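## Task

Place the 9-volt battery inside the pedal bin, then allow the bin's lid to fall shut.

## Robot and tools

ROBOT. There are two arms, left_arm and right_arm, each ending in a two-finger gripper. The fingers extend along the gripper's +z axis and close along its y axis. end_effector_position is the spot between the finger pads, roughly 1 cm short of the tips. A camera stand sits on the floor behind the arms. A loose object may occasionally get a brief shove from outside.

FRAMES. The scene frame has its origin at table-top height, halfway between the nominal arm bases. +z is up, +x points out over the table, and left_arm is on the +y side; arm names do not match image sides. Measured bases in the scene frame: left_arm at (+0.044, +0.354, 0) with quat_wxyz (+1.000, 0, 0, -0.012); right_arm at (+0.042, -0.329, 0) with quat_wxyz (+1.000, 0, 0, +0.021). Every hand pose, velocity, target and wrist-camera pose is expressed in that arm's own base frame. The table and the head cameras use the scene frame. Reported hand poses may be a few cm off, more at long reach.

ROW LAYOUT. One row always has 16 numbers, even when only one arm moves. The first 8 are for left_arm: x, y, z in metres, then qw, qx, qy, qz, then opening. The last 8 are the same for right_arm. Position and quaternion (w first) are an absolute target pose for that gripper, in that arm's base frame. Opening runs from -1 (closed) to +1 (fully open, 0.094 m). To keep an arm still, resend the full pose from the last result before it stopped moving, with the opening it should hold. Note that 0 is itself an opening command. To hold an orientation, repeat the same target quaternion in every row rather than copying the possibly drifted reported one.

execute_actions(actions, cameras). actions is a list of actions. Each action is a table of up to 15 rows, one row per 1/30 s control step; a shorter table repeats its final row to fill the 15 steps (0.5 s). The call is rejected if any action is malformed, or if the first action puts a gripper's target more than 0.6 m from that gripper's current position along any of its own axes. cameras picks images by name; ["all"] gives all, [] none, null or omitted gives all only when actions is empty. An empty actions list returns the full state plus images.

move(target, speed, blend, opening_speed, grip_force, blocking, cameras). target is one 16-number row or a list of up to 15 rows; each gripper travels in a straight line from its Hand target to each row's pose in turn, with no 0.6 m limit. speed is the top path speed in m/s, 0.002 to 2.9, default 0.25 (turning up to twice that in rad/s); give one value or one per target. blend, in metres, rounds corners at intermediate targets; 0 means stop at each. opening_speed, 0.2 or more per second on the -1 to +1 scale, ramps the fingers gradually; use it for fragile items. grip_force is the per-pad force cap in newtons, 10 to 50, one value or one per arm; it persists, and lower values make closing slow. blocking=false returns after about 0.5 s while motion continues; a new move then takes over from the current point. Moves stop after 10 s. Paths do not avoid obstacles or the other arm, and grippers lag and overshoot more at high speed or near full arm extension. Avoid paths that pass near an arm's own base; route around it. The result adds a move: line giving the ending (done, off_target, moving, held, fault) and limits (paced means the command was clipped, held means steps were withheld). done means within 10 mm and 2 degrees; neither done nor off_target tells you about contact.

wait(seconds) lets time run, 0 to 10 s, arms holding their last command; a running move continues. stop() brakes a running move, which needs some distance. zoom_image(camera, region) enlarges a part of a camera's newest image; region is [x0, y0, x1, y1] in pixels, at most 504 by 504. finished_scene(scene) ends the current scene, given its number; it is final.

CONTROL BEHAVIOUR. Each step, commanded orientation is limited to 40 degrees from the measured one, and damped inverse kinematics favours position. A single action may fall short, so check the Hand target line and finish in the next command. Tiny moves may not start at all. Friction and load can leave a hand a few cm off target without contact. The Tool commands line shows current gripper commands.

GRIPPING. grip_measured uses the opening scale; with nothing held it reads slightly wide. On a hard part under full squeeze it reads up to about 0.064 below the part's width, lower for small or round parts. Force rises about 1 N per 0.001 below first contact, then jumps to the force cap. Release by commanding well above grip_measured. Pads squeeze about 50 to 64 N each.

READINGS. Joint velocities marked within noise mean the arm is still. Joint torques include gravity, have per-unit offsets, and numbers 1 to 3 wrap at ±28 N m. Joint ranges (rad): waist -2.618 to 3.054, shoulder 0 to 3.142, elbow 0 to 3.142 (straight at 2.901), wrist pitch -1.571 to 1.571, wrist yaw -1.571 to 1.571, wrist roll -2.094 to 2.094. Motors warm when holding loads, stretched, or straining: MOTOR HOT appears at 75 °C, at 90 °C the arm folds and idles, at 100 °C it collapses.

CAMERAS. cam_head_left, cam_head_right, cam_left_wrist, cam_right_wrist, each 672x504, with calibration given per camera; head cameras may be shifted by a couple of degrees and millimetres, and wrist images can lag during motion.

AVOID. Dropping parts or releasing them while they move, slamming or hitting fixtures, hard pushes, letting anything leave the table, any contact between the two arms or grippers, strain on wrist camera cables, and arm stops or faults.

Each tool is called after "Emit:" by a JSON object that holds its "fn" and its "kwargs", one argument or row to a line.

## Session

Emit:
{"fn": "execute_actions", "kwargs": {
  "actions": []
}}

Scene clock: 0.00 s.
left_arm: end_effector_position=(+0.3846, +0.0023, +0.1423) grip_measured=+1.000 end_effector_quat_wxyz=(+0.680, -0.017, +0.733, +0.016) | right_arm: end_effector_position=(+0.3791, -0.0135, +0.1413) grip_measured=+1.000 end_effector_quat_wxyz=(+0.681, +0.045, +0.730, -0.051)
Joint positions: left_arm=[-0.034 1.548 0.237 1.235 -0.08 -0.006 0.094] | right_arm=[0.049 1.551 0.218 1.263 0.185 0 0.094]
Joint velocities: within noise
Joint torques (N m): no reading
Motor temperatures (°C): left_arm=[24 22 27 21 23 22 22] | right_arm=[22 21 28 21 19 22 23]
Heat: left arm: 27 °C; right arm: 28 °C.
Hand target: left_arm +0.3857, +0.0023, +0.1458; +0.683, -0.017, +0.730, +0.016 | right_arm +0.3805, -0.0135, +0.1470; +0.687, +0.046, +0.724, -0.050
Tool commands: left_gripper/opening=+1.0 right_gripper/opening=+1.0
camera_calibration:
cam_left_wrist: T_world_to_cam=[[0.0471676, -0.998309, 0.0339691, -0.023463], [-0.379532, -0.0493678, -0.92386, 0.313287], [0.923975, 0.0306839, -0.381219, -0.193325], [0, 0, 0, 1]] pos_world=[0.298637, -0.00202505, 0.216531]
cam_right_wrist: T_world_to_cam=[[-0.172711, -0.984575, 0.0279884, 0.0425863], [-0.361294, 0.0368911, -0.931722, 0.306243], [0.916318, -0.171031, -0.362092, -0.19029], [0, 0, 0, 1]] pos_world=[0.292365, -0.00191372, 0.215239]

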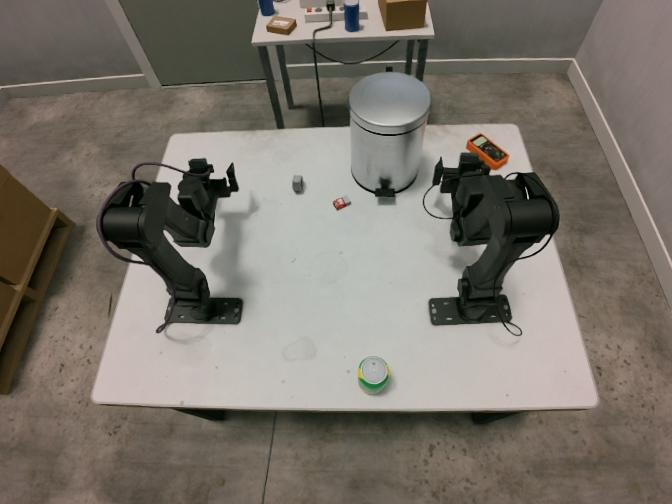

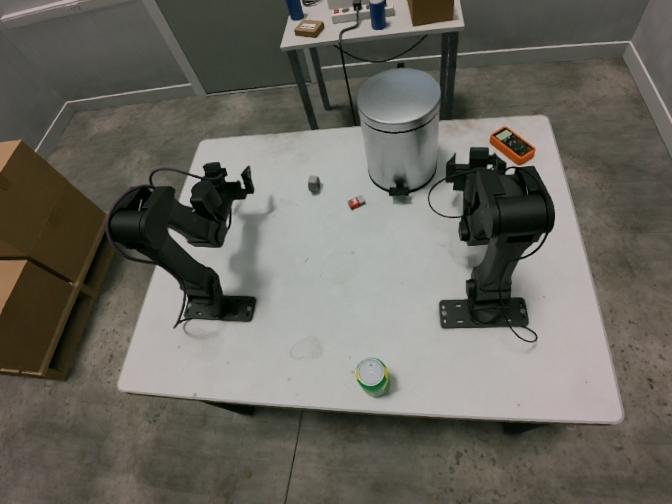

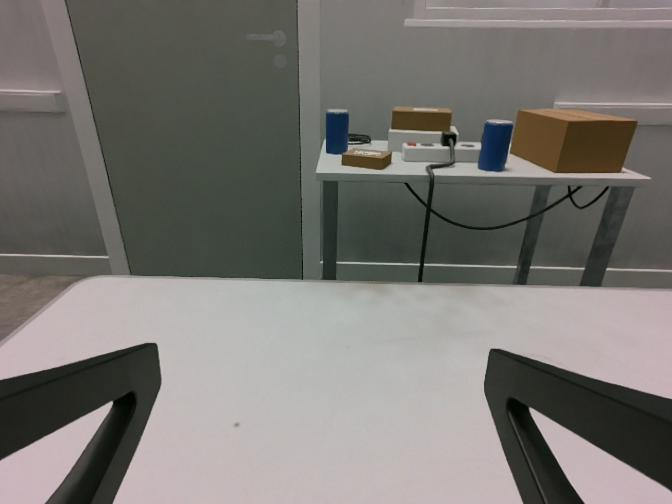

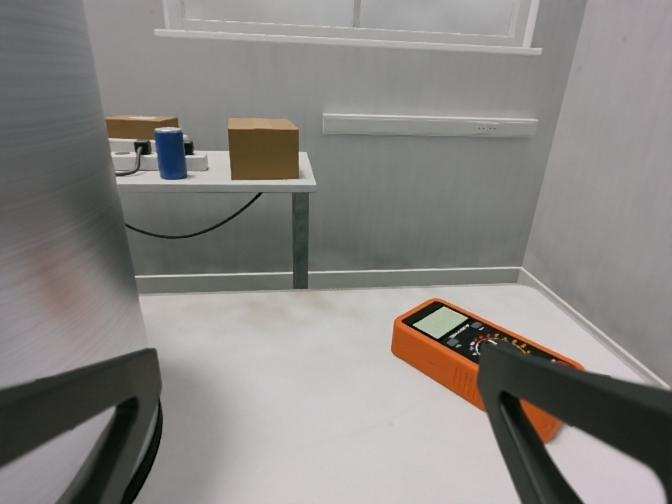

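Emit:
{"fn": "zoom_image", "kwargs": {
  "camera": "cam_head_left",
  "region": [270, 160, 390, 250]
}}

Emit:
{"fn": "zoom_image", "kwargs": {
  "camera": "cam_head_left",
  "region": [320, 50, 480, 220]
}}

Emit:
{"fn": "zoom_image", "kwargs": {
  "camera": "cam_head_right",
  "region": [340, 50, 500, 220]
}}

Scaled by 4.200.

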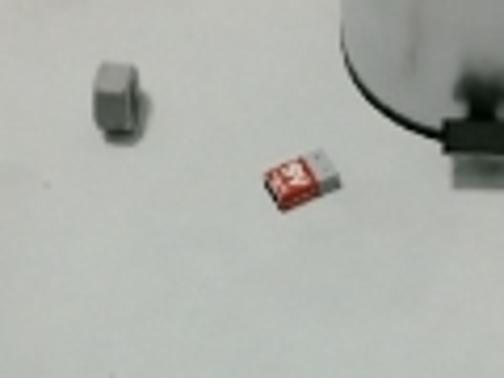

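Scaled by 2.965.

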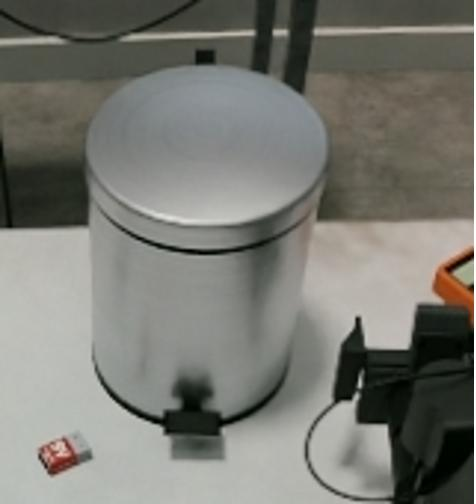

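Scaled by 2.965.

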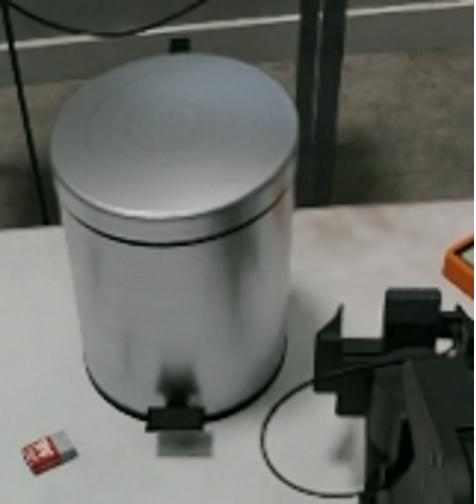

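Emit:
{"fn": "move", "kwargs": {
  "target": [
    [0.3857,0.0023,0.1458,0.683,-0.017,0.73,0.016,-1,0.24,0.0,0.22,0.383,0,0.924,0,1],
    [0.3857,0.0023,0.1458,0.683,-0.017,0.73,0.016,-1,0.27,0.25,0.2,0,-0.819,0.574,0,1],
    [0.3857,0.0023,0.1458,0.683,-0.017,0.73,0.016,-1,0.325,0.283,0.17,0,-0.819,0.574,0,1]
  ],
  "blend": [0.03,0.03,0],
  "speed": 0.3,
  "cameras": ["all"]
}}

Scene clock: 52.53 s.
left_arm: end_effector_position=(+0.3846, +0.0023, +0.1423) grip_measured=-0.995 end_effector_quat_wxyz=(+0.680, -0.017, +0.733, +0.016) | right_arm: end_effector_position=(+0.3225, +0.2822, +0.1621) grip_measured=+1.000 end_effector_quat_wxyz=(-0.040, +0.817, -0.575, +0.010)
Joint positions: left_arm=[-0.034 1.548 0.237 1.235 -0.08 -0.006 0] | right_arm=[0.717 2.162 2.22 -1.547 0 -1.198 0.094]
Joint torques (N m): left_arm=[-0.09 -5.3 4.59 1.94 -0.02 0.02] | right_arm=[-0.14 -11.1 6.76 0.43 -0.02 -0.02]
Motor temperatures (°C): left_arm=[24 23 28 26 23 21 22] | right_arm=[21 22 29 25 19 22 23]
Heat: left arm: 28 °C; right arm: 29 °C.
Hand target: left_arm +0.3857, +0.0023, +0.1458; +0.683, -0.017, +0.730, +0.016 | right_arm +0.3247, +0.2827, +0.1695; -0.049, +0.818, -0.573, +0.012
Off the commanded pose: left_arm 0.004 m, 1 deg | right_arm 0.008 m, 5 deg.
joint sent to its limit (right arm) — joint 4 (wrist pitch), lower limit. The joint targets are off in orientation, not in position.
move: off_target (right_arm); blend cut to 0 m at target 1
camera_calibration:
cam_left_wrist: T_world_to_cam=[[0.0471676, -0.998309, 0.0339691, -0.023463], [-0.379532, -0.0493678, -0.92386, 0.313287], [0.923975, 0.0306839, -0.381219, -0.193325], [0, 0, 0, 1]] pos_world=[0.298637, -0.00202505, 0.216531]
cam_right_wrist: T_world_to_cam=[[0.93167, 0.344522, 0.115307, -0.422028], [0.304584, -0.913705, 0.269019, 0.153162], [0.19804, -0.215516, -0.956208, 0.260134], [0, 0, 0, 1]] pos_world=[0.295024, 0.341406, 0.256202]

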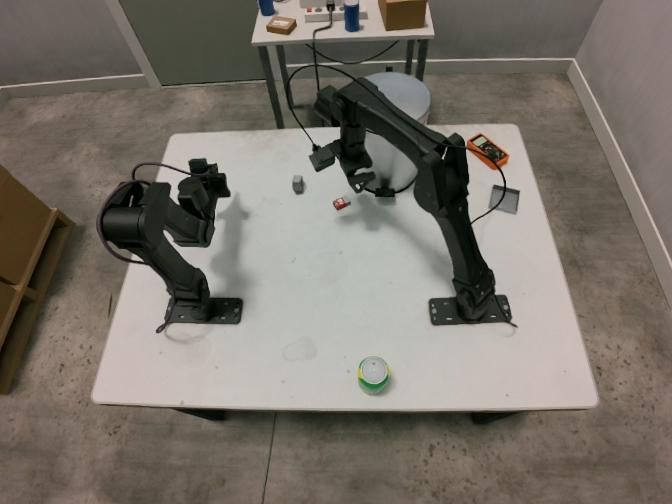

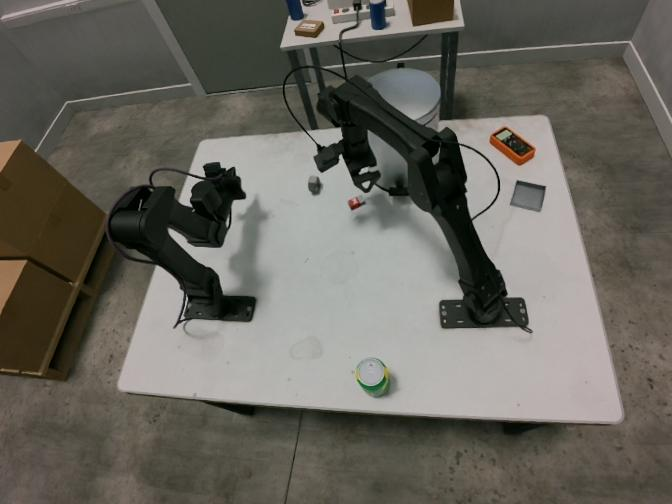

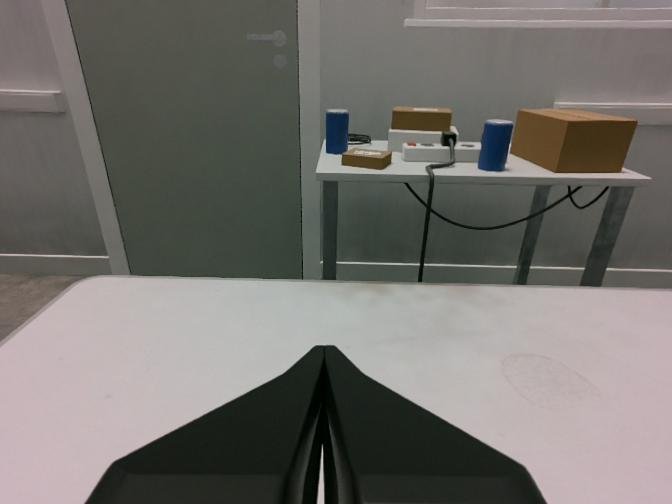

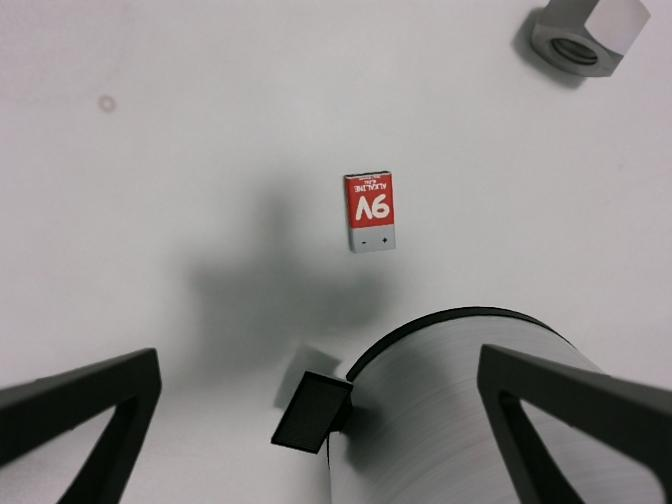

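Emit:
{"fn": "move", "kwargs": {
  "target": [0.3857,0.0023,0.1458,0.683,-0.017,0.73,0.016,-1,0.356,0.318,0.075,0,-0.829,0.559,0,1],
  "speed": 0.2,
  "cameras": ["cam_right_wrist"]
}}

Scene clock: 69.30 s.
left_arm: end_effector_position=(+0.3846, +0.0023, +0.1423) grip_measured=-0.995 end_effector_quat_wxyz=(+0.680, -0.017, +0.733, +0.016) | right_arm: end_effector_position=(+0.3561, +0.3149, +0.0736) grip_measured=+1.000 end_effector_quat_wxyz=(+0.001, +0.826, -0.564, +0.000)
Joint positions: left_arm=[-0.034 1.548 0.237 1.235 -0.08 -0.006 0] | right_arm=[0.722 2.475 2.403 -1.501 0 -1.221 0.094]
Joint torques (N m): left_arm=[-0.06 -5.31 4.59 1.93 0 0.02] | right_arm=[0.44 -12.23 6.79 0.29 -0.02 -0.1]
Heat: left arm: 28 °C; right arm: 30 °C.
Hand target: left_arm +0.3857, +0.0023, +0.1458; +0.683, -0.017, +0.730, +0.016 | right_arm +0.3559, +0.3179, +0.0749; +0.000, +0.829, -0.559, +0.000
Off the commanded pose: left_arm 0.004 m, 1 deg | right_arm 0.003 m, 1 deg.
move: done
camera_calibration:
cam_right_wrist: T_world_to_cam=[[0.926131, 0.375366, 0.0371661, -0.456367], [0.348046, -0.888373, 0.29943, 0.170898], [0.145413, -0.264376, -0.953394, 0.209807], [0, 0, 0, 1]] pos_world=[0.332667, 0.378593, 0.165818]
Images, in order (width x height): cam_right_wrist 672x504.

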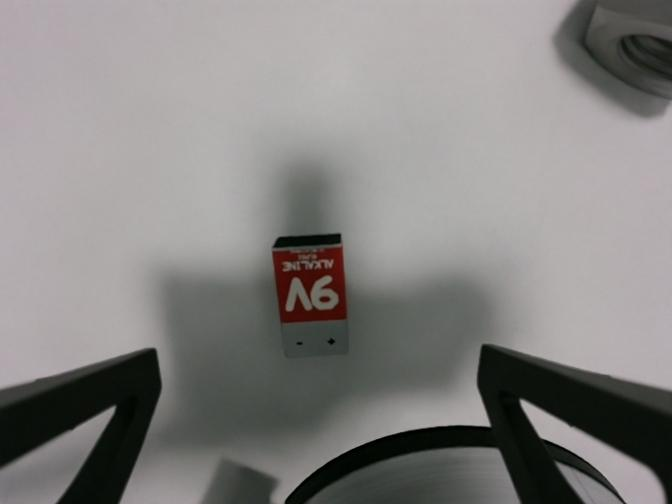

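Emit:
{"fn": "move", "kwargs": {
  "target": [
    [0.3857,0.0023,0.1458,0.683,-0.017,0.73,0.016,-1,0.356,0.317,0.035,0,-0.829,0.559,0,0.2],
    [0.3857,0.0023,0.1458,0.683,-0.017,0.73,0.016,-1,0.356,0.317,0.016,0,-0.829,0.559,0,0.2]
  ],
  "speed": [0.12,0.05],
  "cameras": ["cam_right_wrist"]
}}

Scene clock: 77.90 s.
left_arm: end_effector_position=(+0.3846, +0.0023, +0.1423) grip_measured=-0.995 end_effector_quat_wxyz=(+0.680, -0.017, +0.733, +0.016) | right_arm: end_effector_position=(+0.3545, +0.3132, +0.0189) grip_measured=+0.202 end_effector_quat_wxyz=(+0.010, +0.826, -0.563, -0.002)
Joint positions: left_arm=[-0.034 1.548 0.237 1.235 -0.08 -0.006 0] | right_arm=[0.722 2.47 2.175 -1.297 0.002 -1.223 0.056]
Joint torques (N m): left_arm=[-0.12 -5.31 4.51 1.94 0 0.02] | right_arm=[0.32 -13.44 3.33 0.7 -0.04 -0.06]
Motor temperatures (°C): left_arm=[24 23 28 27 23 21 22] | right_arm=[21 27 30 23 19 22 23]
Heat: left arm: 28 °C; right arm: 30 °C.
Hand target: left_arm +0.3857, +0.0023, +0.1458; +0.683, -0.017, +0.730, +0.016 | right_arm +0.3560, +0.3170, +0.0162; +0.000, +0.829, -0.559, +0.000
Off the commanded pose: left_arm 0.004 m, 1 deg | right_arm 0.005 m, 1 deg.
move: done
camera_calibration:
cam_right_wrist: T_world_to_cam=[[0.925627, 0.37789, 0.0203421, -0.452576], [0.353965, -0.883535, 0.306717, 0.182588], [0.133878, -0.276705, -0.951583, 0.1653], [0, 0, 0, 1]] pos_world=[0.332156, 0.378086, 0.110501]
Images, in order (width x height): cam_right_wrist 672x504.

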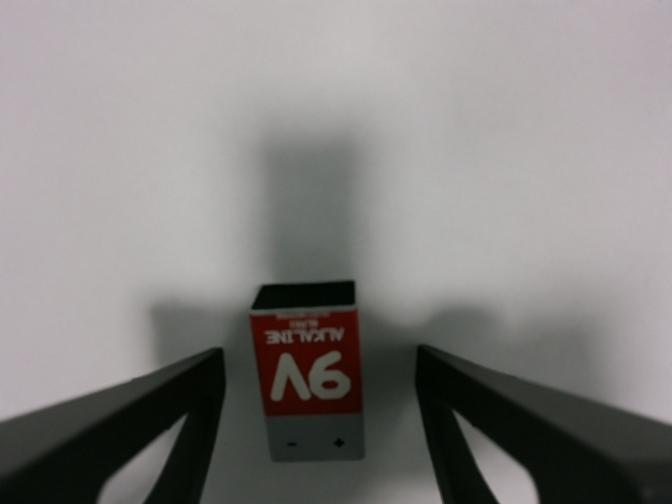

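Emit:
{"fn": "move", "kwargs": {
  "target": [
    [0.3857,0.0023,0.1458,0.683,-0.017,0.73,0.016,-1,0.356,0.318,0.011,0,-0.829,0.559,0,0.2],
    [0.3857,0.0023,0.1458,0.683,-0.017,0.73,0.016,-1,0.356,0.318,0.011,0,-0.829,0.559,0,-0.56]
  ],
  "speed": 0.03,
  "opening_speed": 0.5,
  "cameras": ["cam_right_wrist"]
}}

Scene clock: 85.63 s.
left_arm: end_effector_position=(+0.3846, +0.0023, +0.1423) grip_measured=-0.995 end_effector_quat_wxyz=(+0.680, -0.017, +0.733, +0.016) | right_arm: end_effector_position=(+0.3652, +0.3203, +0.0180) grip_measured=-0.454 end_effector_quat_wxyz=(-0.014, +0.826, -0.563, +0.010)
Joint positions: left_arm=[-0.034 1.548 0.237 1.235 -0.08 -0.006 0] | right_arm=[0.722 2.466 2.166 -1.238 0.012 -1.223 0.026]
Joint torques (N m): left_arm=[-0.1 -5.29 4.52 1.93 0 0.02] | right_arm=[0.39 -12.89 3.33 0.38 -0.14 -0.05]
Heat: left arm: 28 °C; right arm: 29 °C.
Hand target: left_arm +0.3857, +0.0023, +0.1458; +0.683, -0.017, +0.730, +0.016 | right_arm +0.3561, +0.3180, +0.0112; +0.000, +0.829, -0.559, +0.000
Off the commanded pose: left_arm 0.004 m, 1 deg | right_arm 0.012 m, 2 deg.
move: off_target (right_arm)
camera_calibration:
cam_right_wrist: T_world_to_cam=[[0.923489, 0.376513, 0.0735191, -0.464851], [0.339952, -0.891995, 0.297957, 0.193297], [0.177763, -0.250167, -0.951744, 0.140554], [0, 0, 0, 1]] pos_world=[0.338587, 0.382604, 0.110353]
Images, in order (width x height): cam_right_wrist 672x504.

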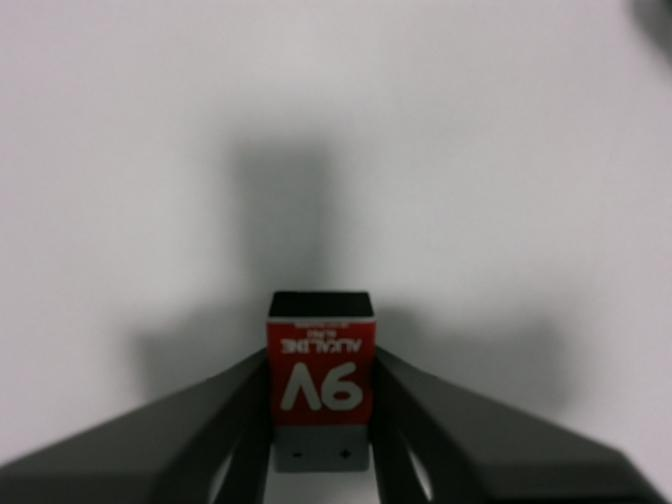

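Emit:
{"fn": "move", "kwargs": {
  "target": [
    [0.3857,0.0023,0.1458,0.683,-0.017,0.73,0.016,-1,0.34,0.30,0.10,0,-0.829,0.559,0,-0.7],
    [0.3857,0.0023,0.1458,0.683,-0.017,0.73,0.016,-1,0.27,0.20,0.28,0,-0.707,0.707,0,-0.7],
    [0.3,-0.3,0.17,0.338,0.433,0.816,-0.180,-1,0.29,-0.02,0.36,0,-0.3,0.954,0,-0.7],
    [0.28,-0.42,0.14,0.338,0.433,0.816,-0.180,-1,0.29,-0.02,0.36,0,-0.3,0.954,0,-0.7]
  ],
  "blend": [0.03,0,0.03,0],
  "speed": 0.3,
  "cameras": ["all"]
}}

Scene clock: 100.07 s.
left_arm: end_effector_position=(+0.2708, -0.4126, +0.1303) grip_measured=-0.995 end_effector_quat_wxyz=(+0.323, +0.444, +0.818, -0.174) | right_arm: end_effector_position=(+0.2935, -0.0188, +0.3469) grip_measured=-0.454 end_effector_quat_wxyz=(+0.258, -0.295, +0.914, -0.104)
Joint positions: left_arm=[-0.992 1.794 1.303 -0.33 -0.001 0.002 0] | right_arm=[-0.066 1.428 1.975 -1.555 0.002 -0.69 0.026]
Joint torques (N m): left_arm=[0.39 -8.64 8.77 1.69 -0.04 -0.1] | right_arm=[-0.34 -5.2 6.13 1.19 -0.03 0.1]
Heat: left arm: 28 °C; right arm: 29 °C.
Hand target: left_arm +0.2796, -0.4195, +0.1402; +0.338, +0.433, +0.816, -0.180 | right_arm +0.2899, -0.0199, +0.3591; +0.277, -0.287, +0.910, -0.110
Off the commanded pose: left_arm 0.015 m, 2 deg | right_arm 0.014 m, 32 deg.
joint sent to its limit (right arm) — joint 4 (wrist pitch), lower limit. The joint targets are off in orientation, not in position.
move: off_target (left_arm, right_arm)
camera_calibration:
cam_left_wrist: T_world_to_cam=[[-0.824171, -0.565875, 0.0229553, -0.0160456], [-0.521441, 0.74239, -0.420663, 0.53805], [0.221001, -0.358668, -0.906927, 0.0182148], [0, 0, 0, 1]] pos_world=[0.263311, -0.401989, 0.243225]
cam_right_wrist: T_world_to_cam=[[0.472823, -0.795066, 0.379879, -0.291086], [-0.820294, -0.554603, -0.13976, 0.315933], [0.3218, -0.245531, -0.914418, 0.326246], [0, 0, 0, 1]] pos_world=[0.291804, 0.0238877, 0.453057]

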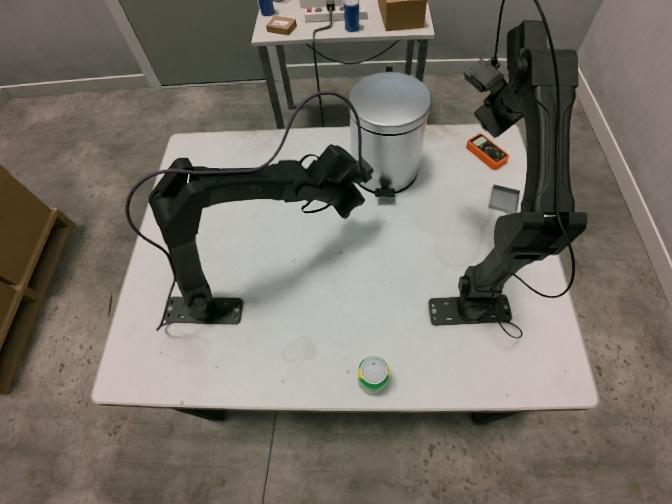

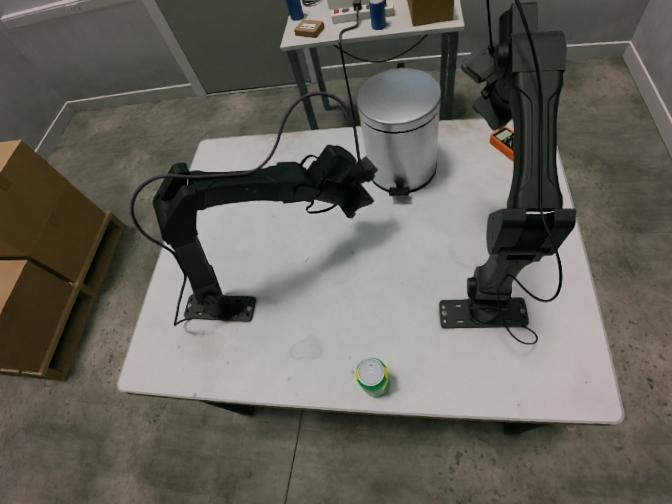

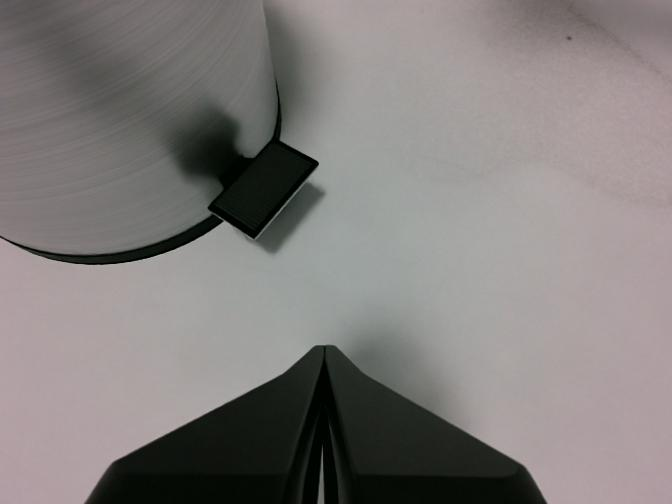

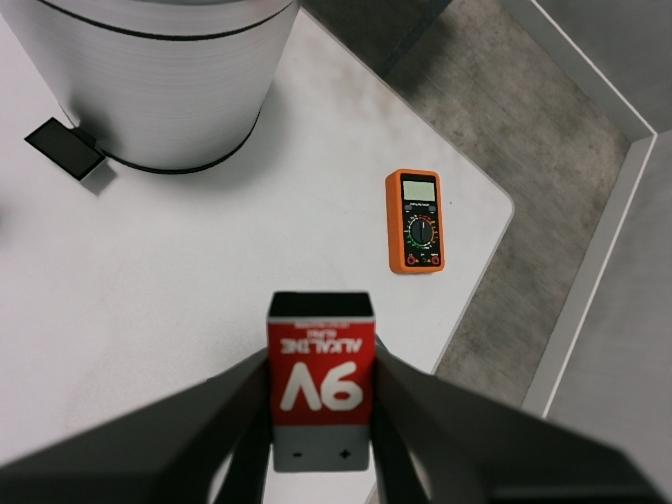

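Emit:
{"fn": "move", "kwargs": {
  "target": [0.367,-0.497,0.075,0.338,0.433,0.816,-0.180,-1,0.29,-0.02,0.36,0.277,-0.287,0.91,-0.11,-0.7],
  "speed": 0.2,
  "cameras": ["all"]
}}

Emit:
{"fn": "zoom_image", "kwargs": {
  "camera": "cam_head_left",
  "region": [320, 80, 480, 220]
}}

Scene clock: 108.17 s.
left_arm: end_effector_position=(+0.3565, -0.4953, +0.0757) grip_measured=-0.995 end_effector_quat_wxyz=(+0.333, +0.441, +0.813, -0.182) | right_arm: end_effector_position=(+0.2935, -0.0188, +0.3469) grip_measured=-0.454 end_effector_quat_wxyz=(+0.258, -0.295, +0.914, -0.104)
Joint positions: left_arm=[-0.936 2.276 1.774 -0.292 0.044 0.041 0] | right_arm=[-0.066 1.428 1.975 -1.555 0.002 -0.69 0.026]
Joint torques (N m): left_arm=[0.87 -11.78 9.06 1.53 -0.04 -0.04] | right_arm=[-0.39 -5.27 6.27 1.2 -0.05 0.09]
Heat: left arm: 29 °C; right arm: 29 °C.
Hand target: left_arm +0.3668, -0.4966, +0.0751; +0.338, +0.433, +0.816, -0.180 | right_arm +0.2898, -0.0199, +0.3597; +0.278, -0.287, +0.910, -0.110
Off the commanded pose: left_arm 0.011 m, 1 deg | right_arm 0.014 m, 2 deg.
joint sent to its limit (right arm) — joint 4 (wrist pitch), lower limit. The joint targets still meet the commanded pose.
move: off_target (left_arm, right_arm)
camera_calibration:
cam_left_wrist: T_world_to_cam=[[-0.825746, -0.563357, 0.0278029, 0.0104077], [-0.514745, 0.732507, -0.445501, 0.615875], [0.23061, -0.382182, -0.89485, -0.0958163], [0, 0, 0, 1]] pos_world=[0.347709, -0.481889, 0.188343]
cam_right_wrist: T_world_to_cam=[[0.472823, -0.795066, 0.379879, -0.291086], [-0.820294, -0.554603, -0.13976, 0.315933], [0.3218, -0.245531, -0.914418, 0.326246], [0, 0, 0, 1]] pos_world=[0.291804, 0.0238877, 0.453057]

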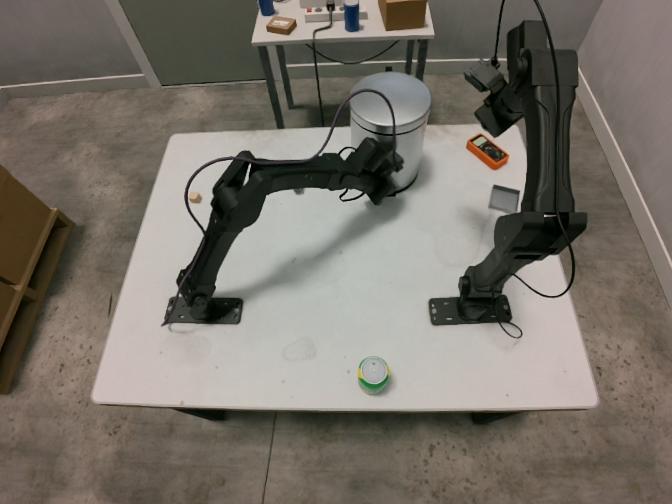

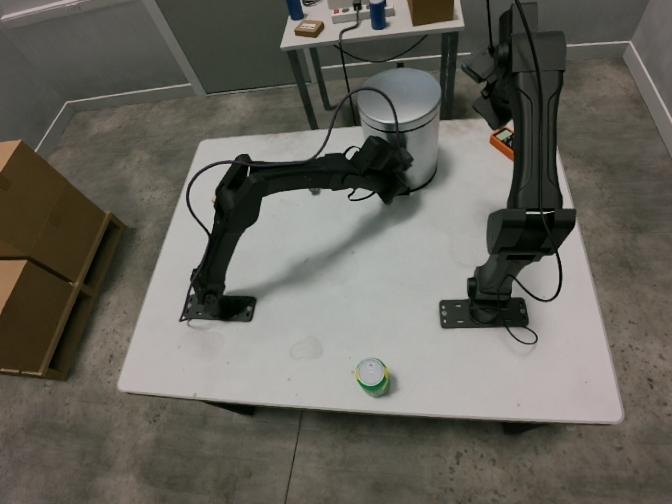

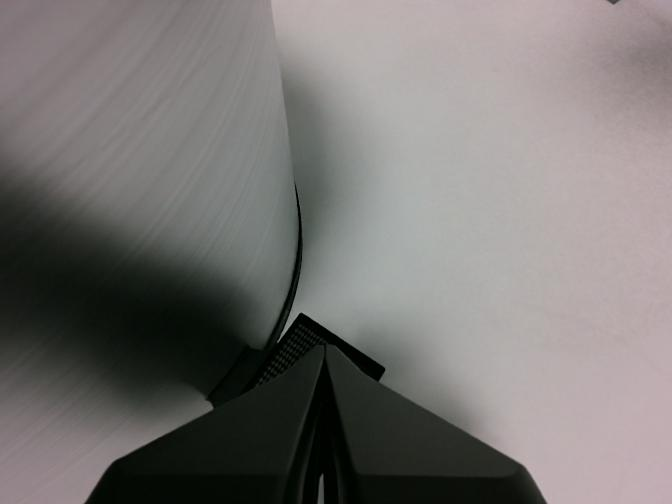

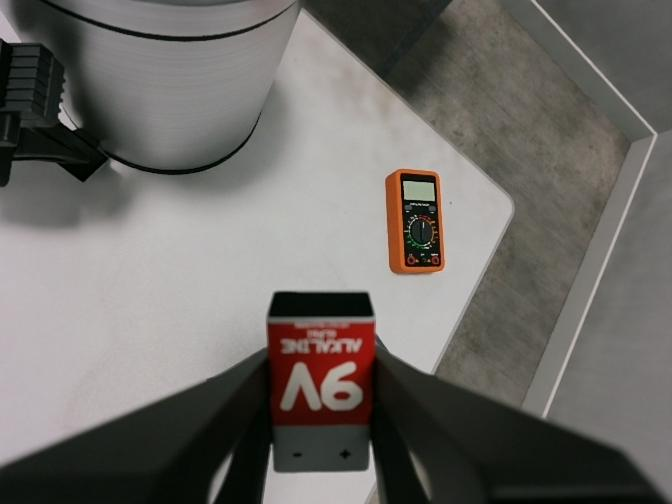

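Scaled by 3.150.

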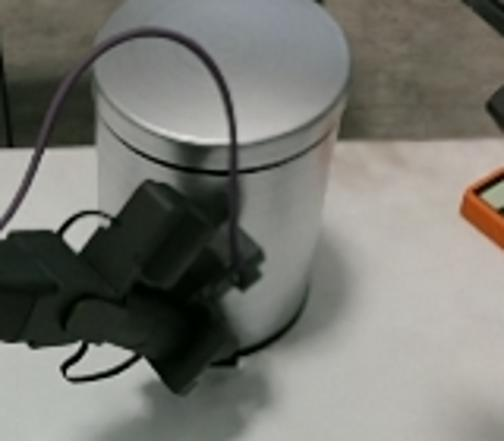

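Emit:
{"fn": "move", "kwargs": {
  "target": [
    [0.34,-0.48,0.095,0.47,0.296,0.814,-0.171,-1,0.29,-0.02,0.36,0.277,-0.287,0.91,-0.11,-0.7],
    [0.368,-0.493,0.06,0.47,0.296,0.814,-0.171,-1,0.29,-0.02,0.36,0.277,-0.287,0.91,-0.11,-0.7]
  ],
  "speed": 0.2,
  "cameras": ["all"]
}}

Emit:
{"fn": "zoom_image", "kwargs": {
  "camera": "cam_head_left",
  "region": [320, 80, 480, 220]
}}

Scene clock: 127.87 s.
left_arm: end_effector_position=(+0.3623, -0.4921, +0.0732) grip_measured=-0.995 end_effector_quat_wxyz=(+0.475, +0.293, +0.810, -0.177) | right_arm: end_effector_position=(+0.2935, -0.0188, +0.3469) grip_measured=-0.454 end_effector_quat_wxyz=(+0.258, -0.295, +0.914, -0.104)
Joint positions: left_arm=[-1.018 2.234 1.45 0.255 -0.274 -0.165 0] | right_arm=[-0.066 1.428 1.975 -1.555 0.002 -0.69 0.026]
Joint torques (N m): left_arm=[0.73 -10.02 7.65 1.77 -0.02 0.07] | right_arm=[-0.4 -5.29 6.24 1.19 -0.04 0.08]
Heat: left arm: 31 °C; right arm: 30 °C.
Hand target: left_arm +0.3674, -0.4924, +0.0600; +0.470, +0.296, +0.814, -0.171 | right_arm +0.2898, -0.0199, +0.3597; +0.278, -0.287, +0.910, -0.110
Off the commanded pose: left_arm 0.014 m, 1 deg | right_arm 0.014 m, 2 deg.
joint sent to its limit (right arm) — joint 4 (wrist pitch), lower limit. The joint targets still meet the commanded pose.
move: off_target (left_arm, right_arm)
camera_calibration:
cam_left_wrist: T_world_to_cam=[[-0.631348, -0.774552, 0.0383117, -0.158027], [-0.584838, 0.443103, -0.679429, 0.515351], [0.509278, -0.451363, -0.73274, -0.245088], [0, 0, 0, 1]] pos_world=[0.326445, -0.461377, 0.176613]
cam_right_wrist: T_world_to_cam=[[0.472823, -0.795066, 0.379879, -0.291086], [-0.820294, -0.554603, -0.13976, 0.315933], [0.3218, -0.245531, -0.914418, 0.326246], [0, 0, 0, 1]] pos_world=[0.291804, 0.0238877, 0.453057]

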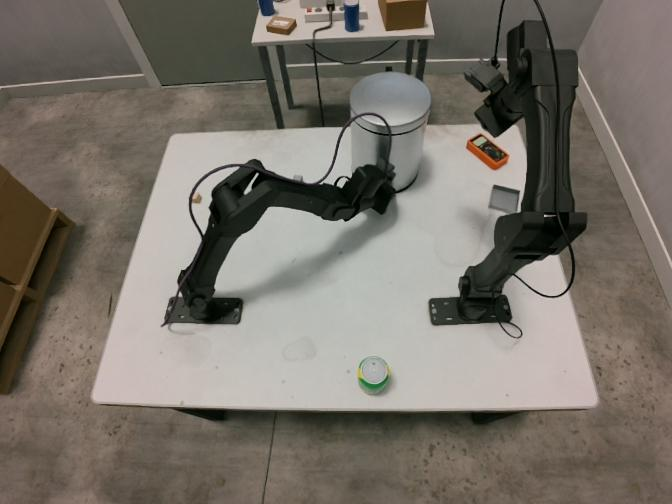

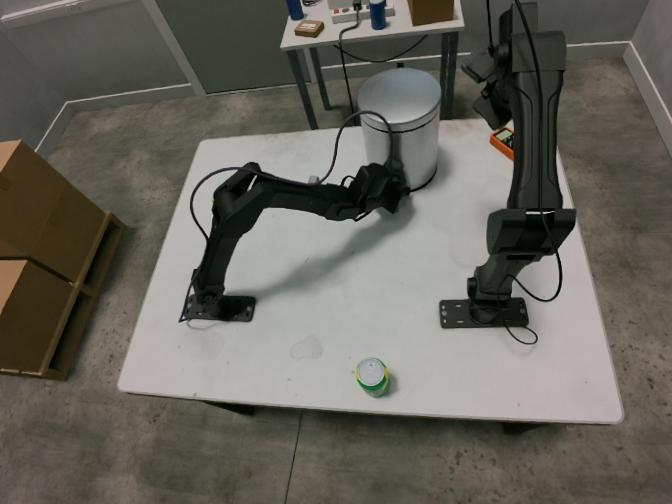

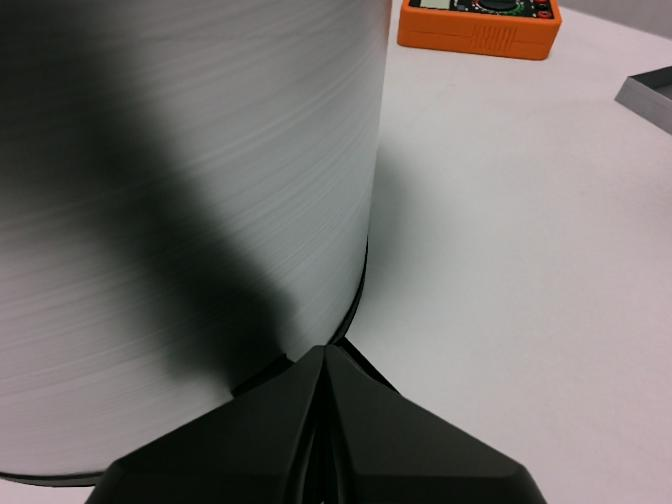

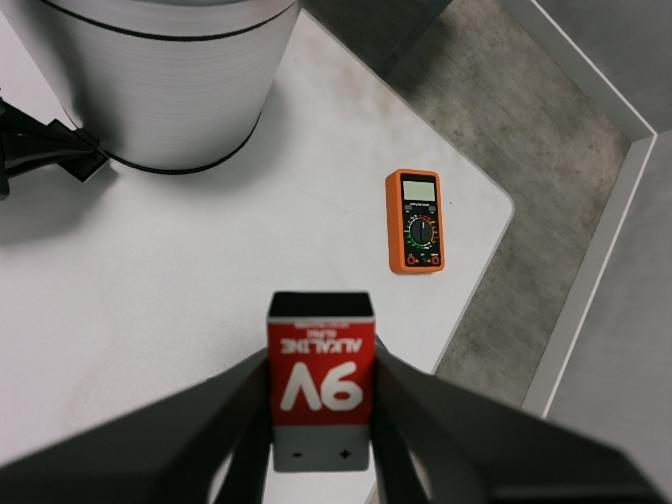

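Scaled by 3.150.

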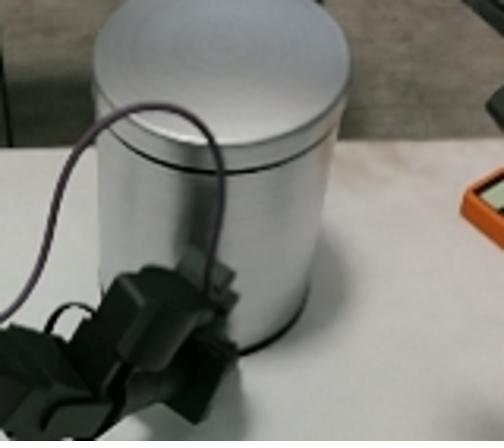

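Emit:
{"fn": "move", "kwargs": {
  "target": [0.368,-0.493,0.03,0.47,0.296,0.814,-0.171,-1,0.29,-0.02,0.36,0.277,-0.287,0.91,-0.11,-0.7],
  "speed": 0.05,
  "cameras": ["all"]
}}

Scene clock: 132.63 s.
left_arm: end_effector_position=(+0.3697, -0.5004, +0.0716) grip_measured=-0.995 end_effector_quat_wxyz=(+0.501, +0.279, +0.796, -0.192) | right_arm: end_effector_position=(+0.2935, -0.0188, +0.3469) grip_measured=-0.454 end_effector_quat_wxyz=(+0.258, -0.295, +0.914, -0.104)
Joint positions: left_arm=[-1.017 2.279 1.45 0.373 -0.284 -0.165 0] | right_arm=[-0.066 1.428 1.975 -1.555 0.002 -0.69 0.026]
Joint torques (N m): left_arm=[0.65 -9.21 5 1.56 0.08 0.05] | right_arm=[-0.47 -5.24 6.23 1.19 -0.04 0.09]
Heat: left arm: 30 °C; right arm: 30 °C.
Hand target: left_arm +0.3666, -0.4911, +0.0311; +0.470, +0.296, +0.814, -0.171 | right_arm +0.2898, -0.0199, +0.3597; +0.278, -0.287, +0.910, -0.110
Off the commanded pose: left_arm 0.042 m, 5 deg | right_arm 0.014 m, 2 deg.
joint sent to its limit (right arm) — joint 4 (wrist pitch), lower limit. The joint targets still meet the commanded pose.
move: off_target (left_arm, right_arm)
camera_calibration:
cam_left_wrist: T_world_to_cam=[[-0.626293, -0.777454, 0.057645, -0.164412], [-0.559147, 0.396443, -0.72814, 0.493039], [0.543242, -0.488261, -0.683, -0.288321], [0, 0, 0, 1]] pos_world=[0.329339, -0.46406, 0.171555]
cam_right_wrist: T_world_to_cam=[[0.472823, -0.795066, 0.379879, -0.291086], [-0.820294, -0.554603, -0.13976, 0.315933], [0.3218, -0.245531, -0.914418, 0.326246], [0, 0, 0, 1]] pos_world=[0.291804, 0.0238877, 0.453057]

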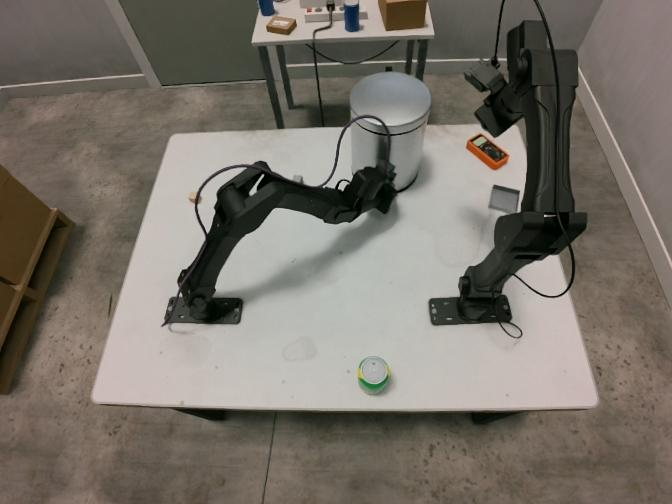

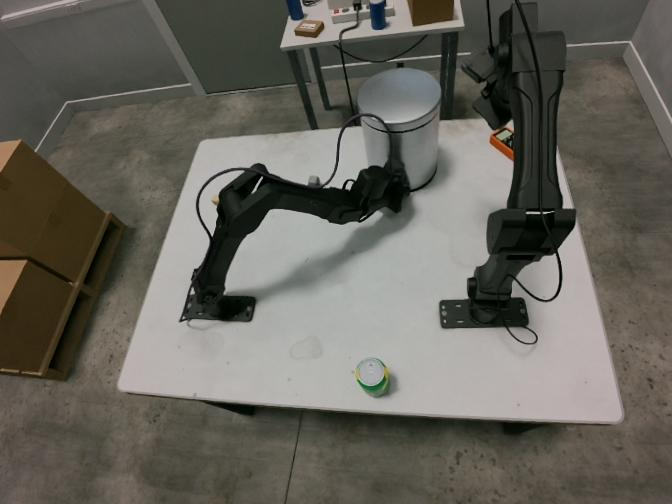

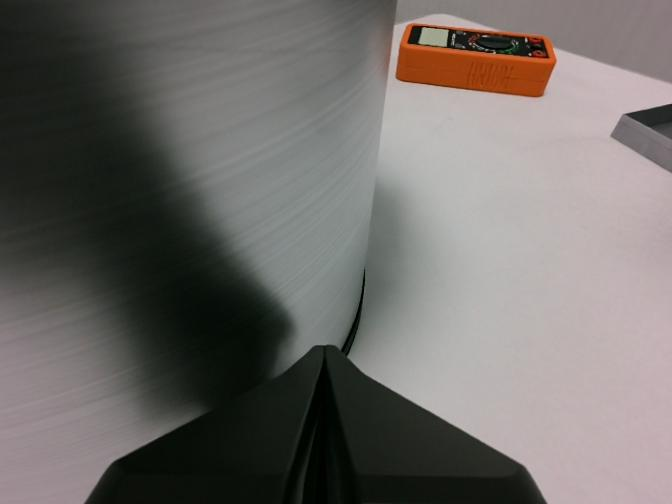

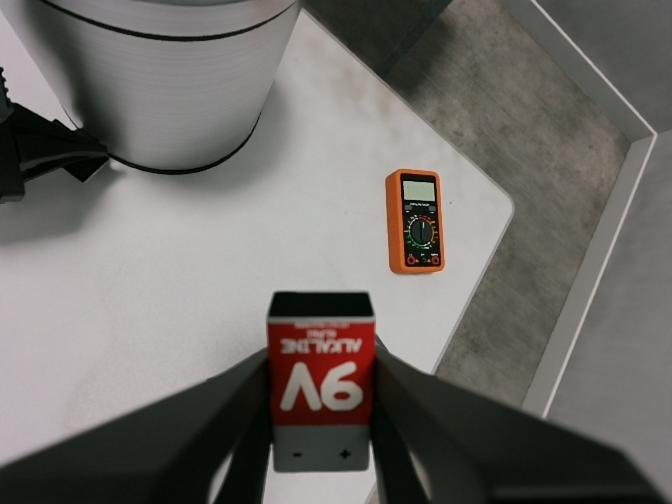

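Emit:
{"fn": "move", "kwargs": {
  "target": [
    [0.345,-0.475,0.082,0.47,0.296,0.814,-0.171,-1,0.29,-0.02,0.36,0.277,-0.287,0.91,-0.11,-0.7],
    [0.342,-0.475,0.02,0.47,0.296,0.814,-0.171,-1,0.29,-0.02,0.36,0.277,-0.287,0.91,-0.11,-0.7]
  ],
  "speed": [0.1,0.05],
  "cameras": ["all"]
}}

Scene clock: 141.60 s.
left_arm: end_effector_position=(+0.3536, -0.4813, +0.0718) grip_measured=-0.995 end_effector_quat_wxyz=(+0.515, +0.272, +0.790, -0.192) | right_arm: end_effector_position=(+0.2935, -0.0188, +0.3469) grip_measured=-0.454 end_effector_quat_wxyz=(+0.258, -0.295, +0.914, -0.104)
Joint positions: left_arm=[-1.032 2.212 1.296 0.487 -0.314 -0.165 0] | right_arm=[-0.066 1.428 1.975 -1.555 0.002 -0.69 0.026]
Joint torques (N m): left_arm=[-0.53 -7.98 3.74 1.42 0.11 -0.09] | right_arm=[-0.42 -5.26 6.23 1.19 -0.04 0.1]
Heat: left arm: 29 °C; right arm: 30 °C.
Hand target: left_arm +0.3406, -0.4724, +0.0222; +0.470, +0.295, +0.814, -0.171 | right_arm +0.2898, -0.0199, +0.3597; +0.278, -0.287, +0.910, -0.110
Off the commanded pose: left_arm 0.053 m, 7 deg | right_arm 0.014 m, 2 deg.
joint sent to its limit (right arm) — joint 4 (wrist pitch), lower limit. The joint targets still meet the commanded pose.
move: off_target (left_arm, right_arm)
camera_calibration:
cam_left_wrist: T_world_to_cam=[[-0.61809, -0.784179, 0.0550301, -0.165657], [-0.545266, 0.377247, -0.748579, 0.463841], [0.566259, -0.492695, -0.660758, -0.282049], [0, 0, 0, 1]] pos_world=[0.310238, -0.443852, 0.169971]
cam_right_wrist: T_world_to_cam=[[0.472823, -0.795066, 0.379879, -0.291086], [-0.820294, -0.554603, -0.13976, 0.315933], [0.3218, -0.245531, -0.914418, 0.326246], [0, 0, 0, 1]] pos_world=[0.291804, 0.0238877, 0.453057]

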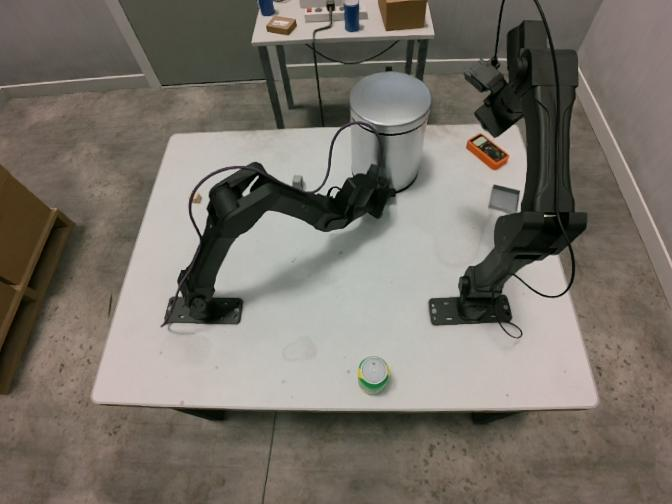

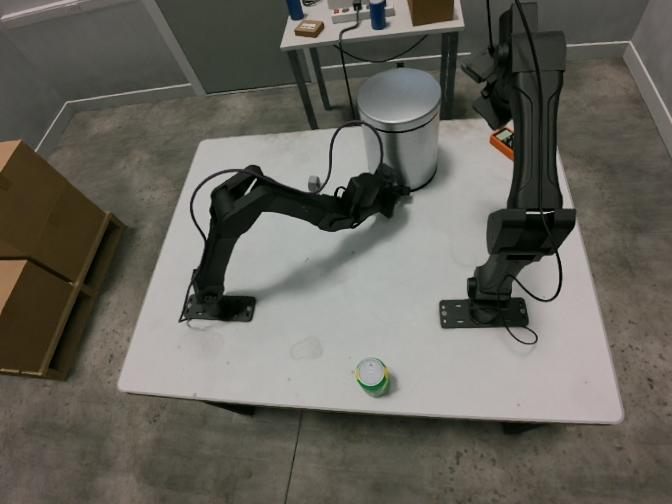

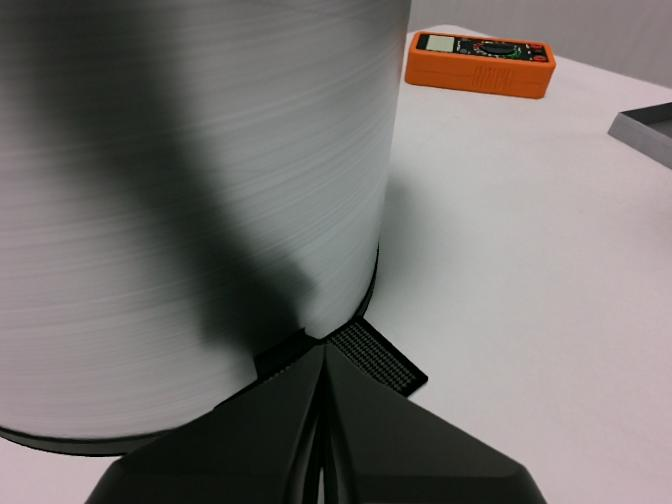

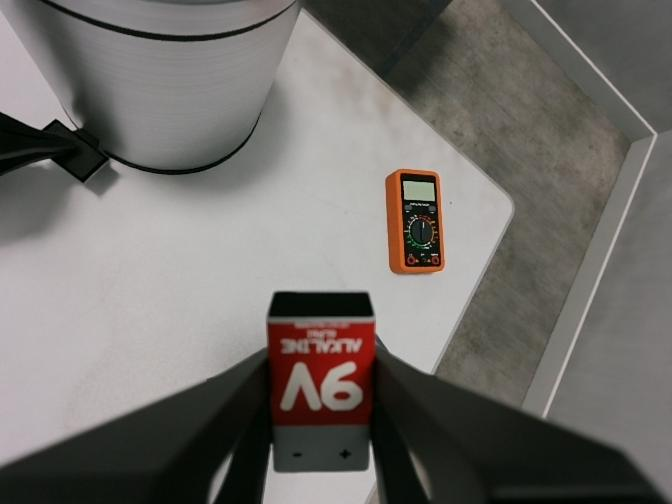

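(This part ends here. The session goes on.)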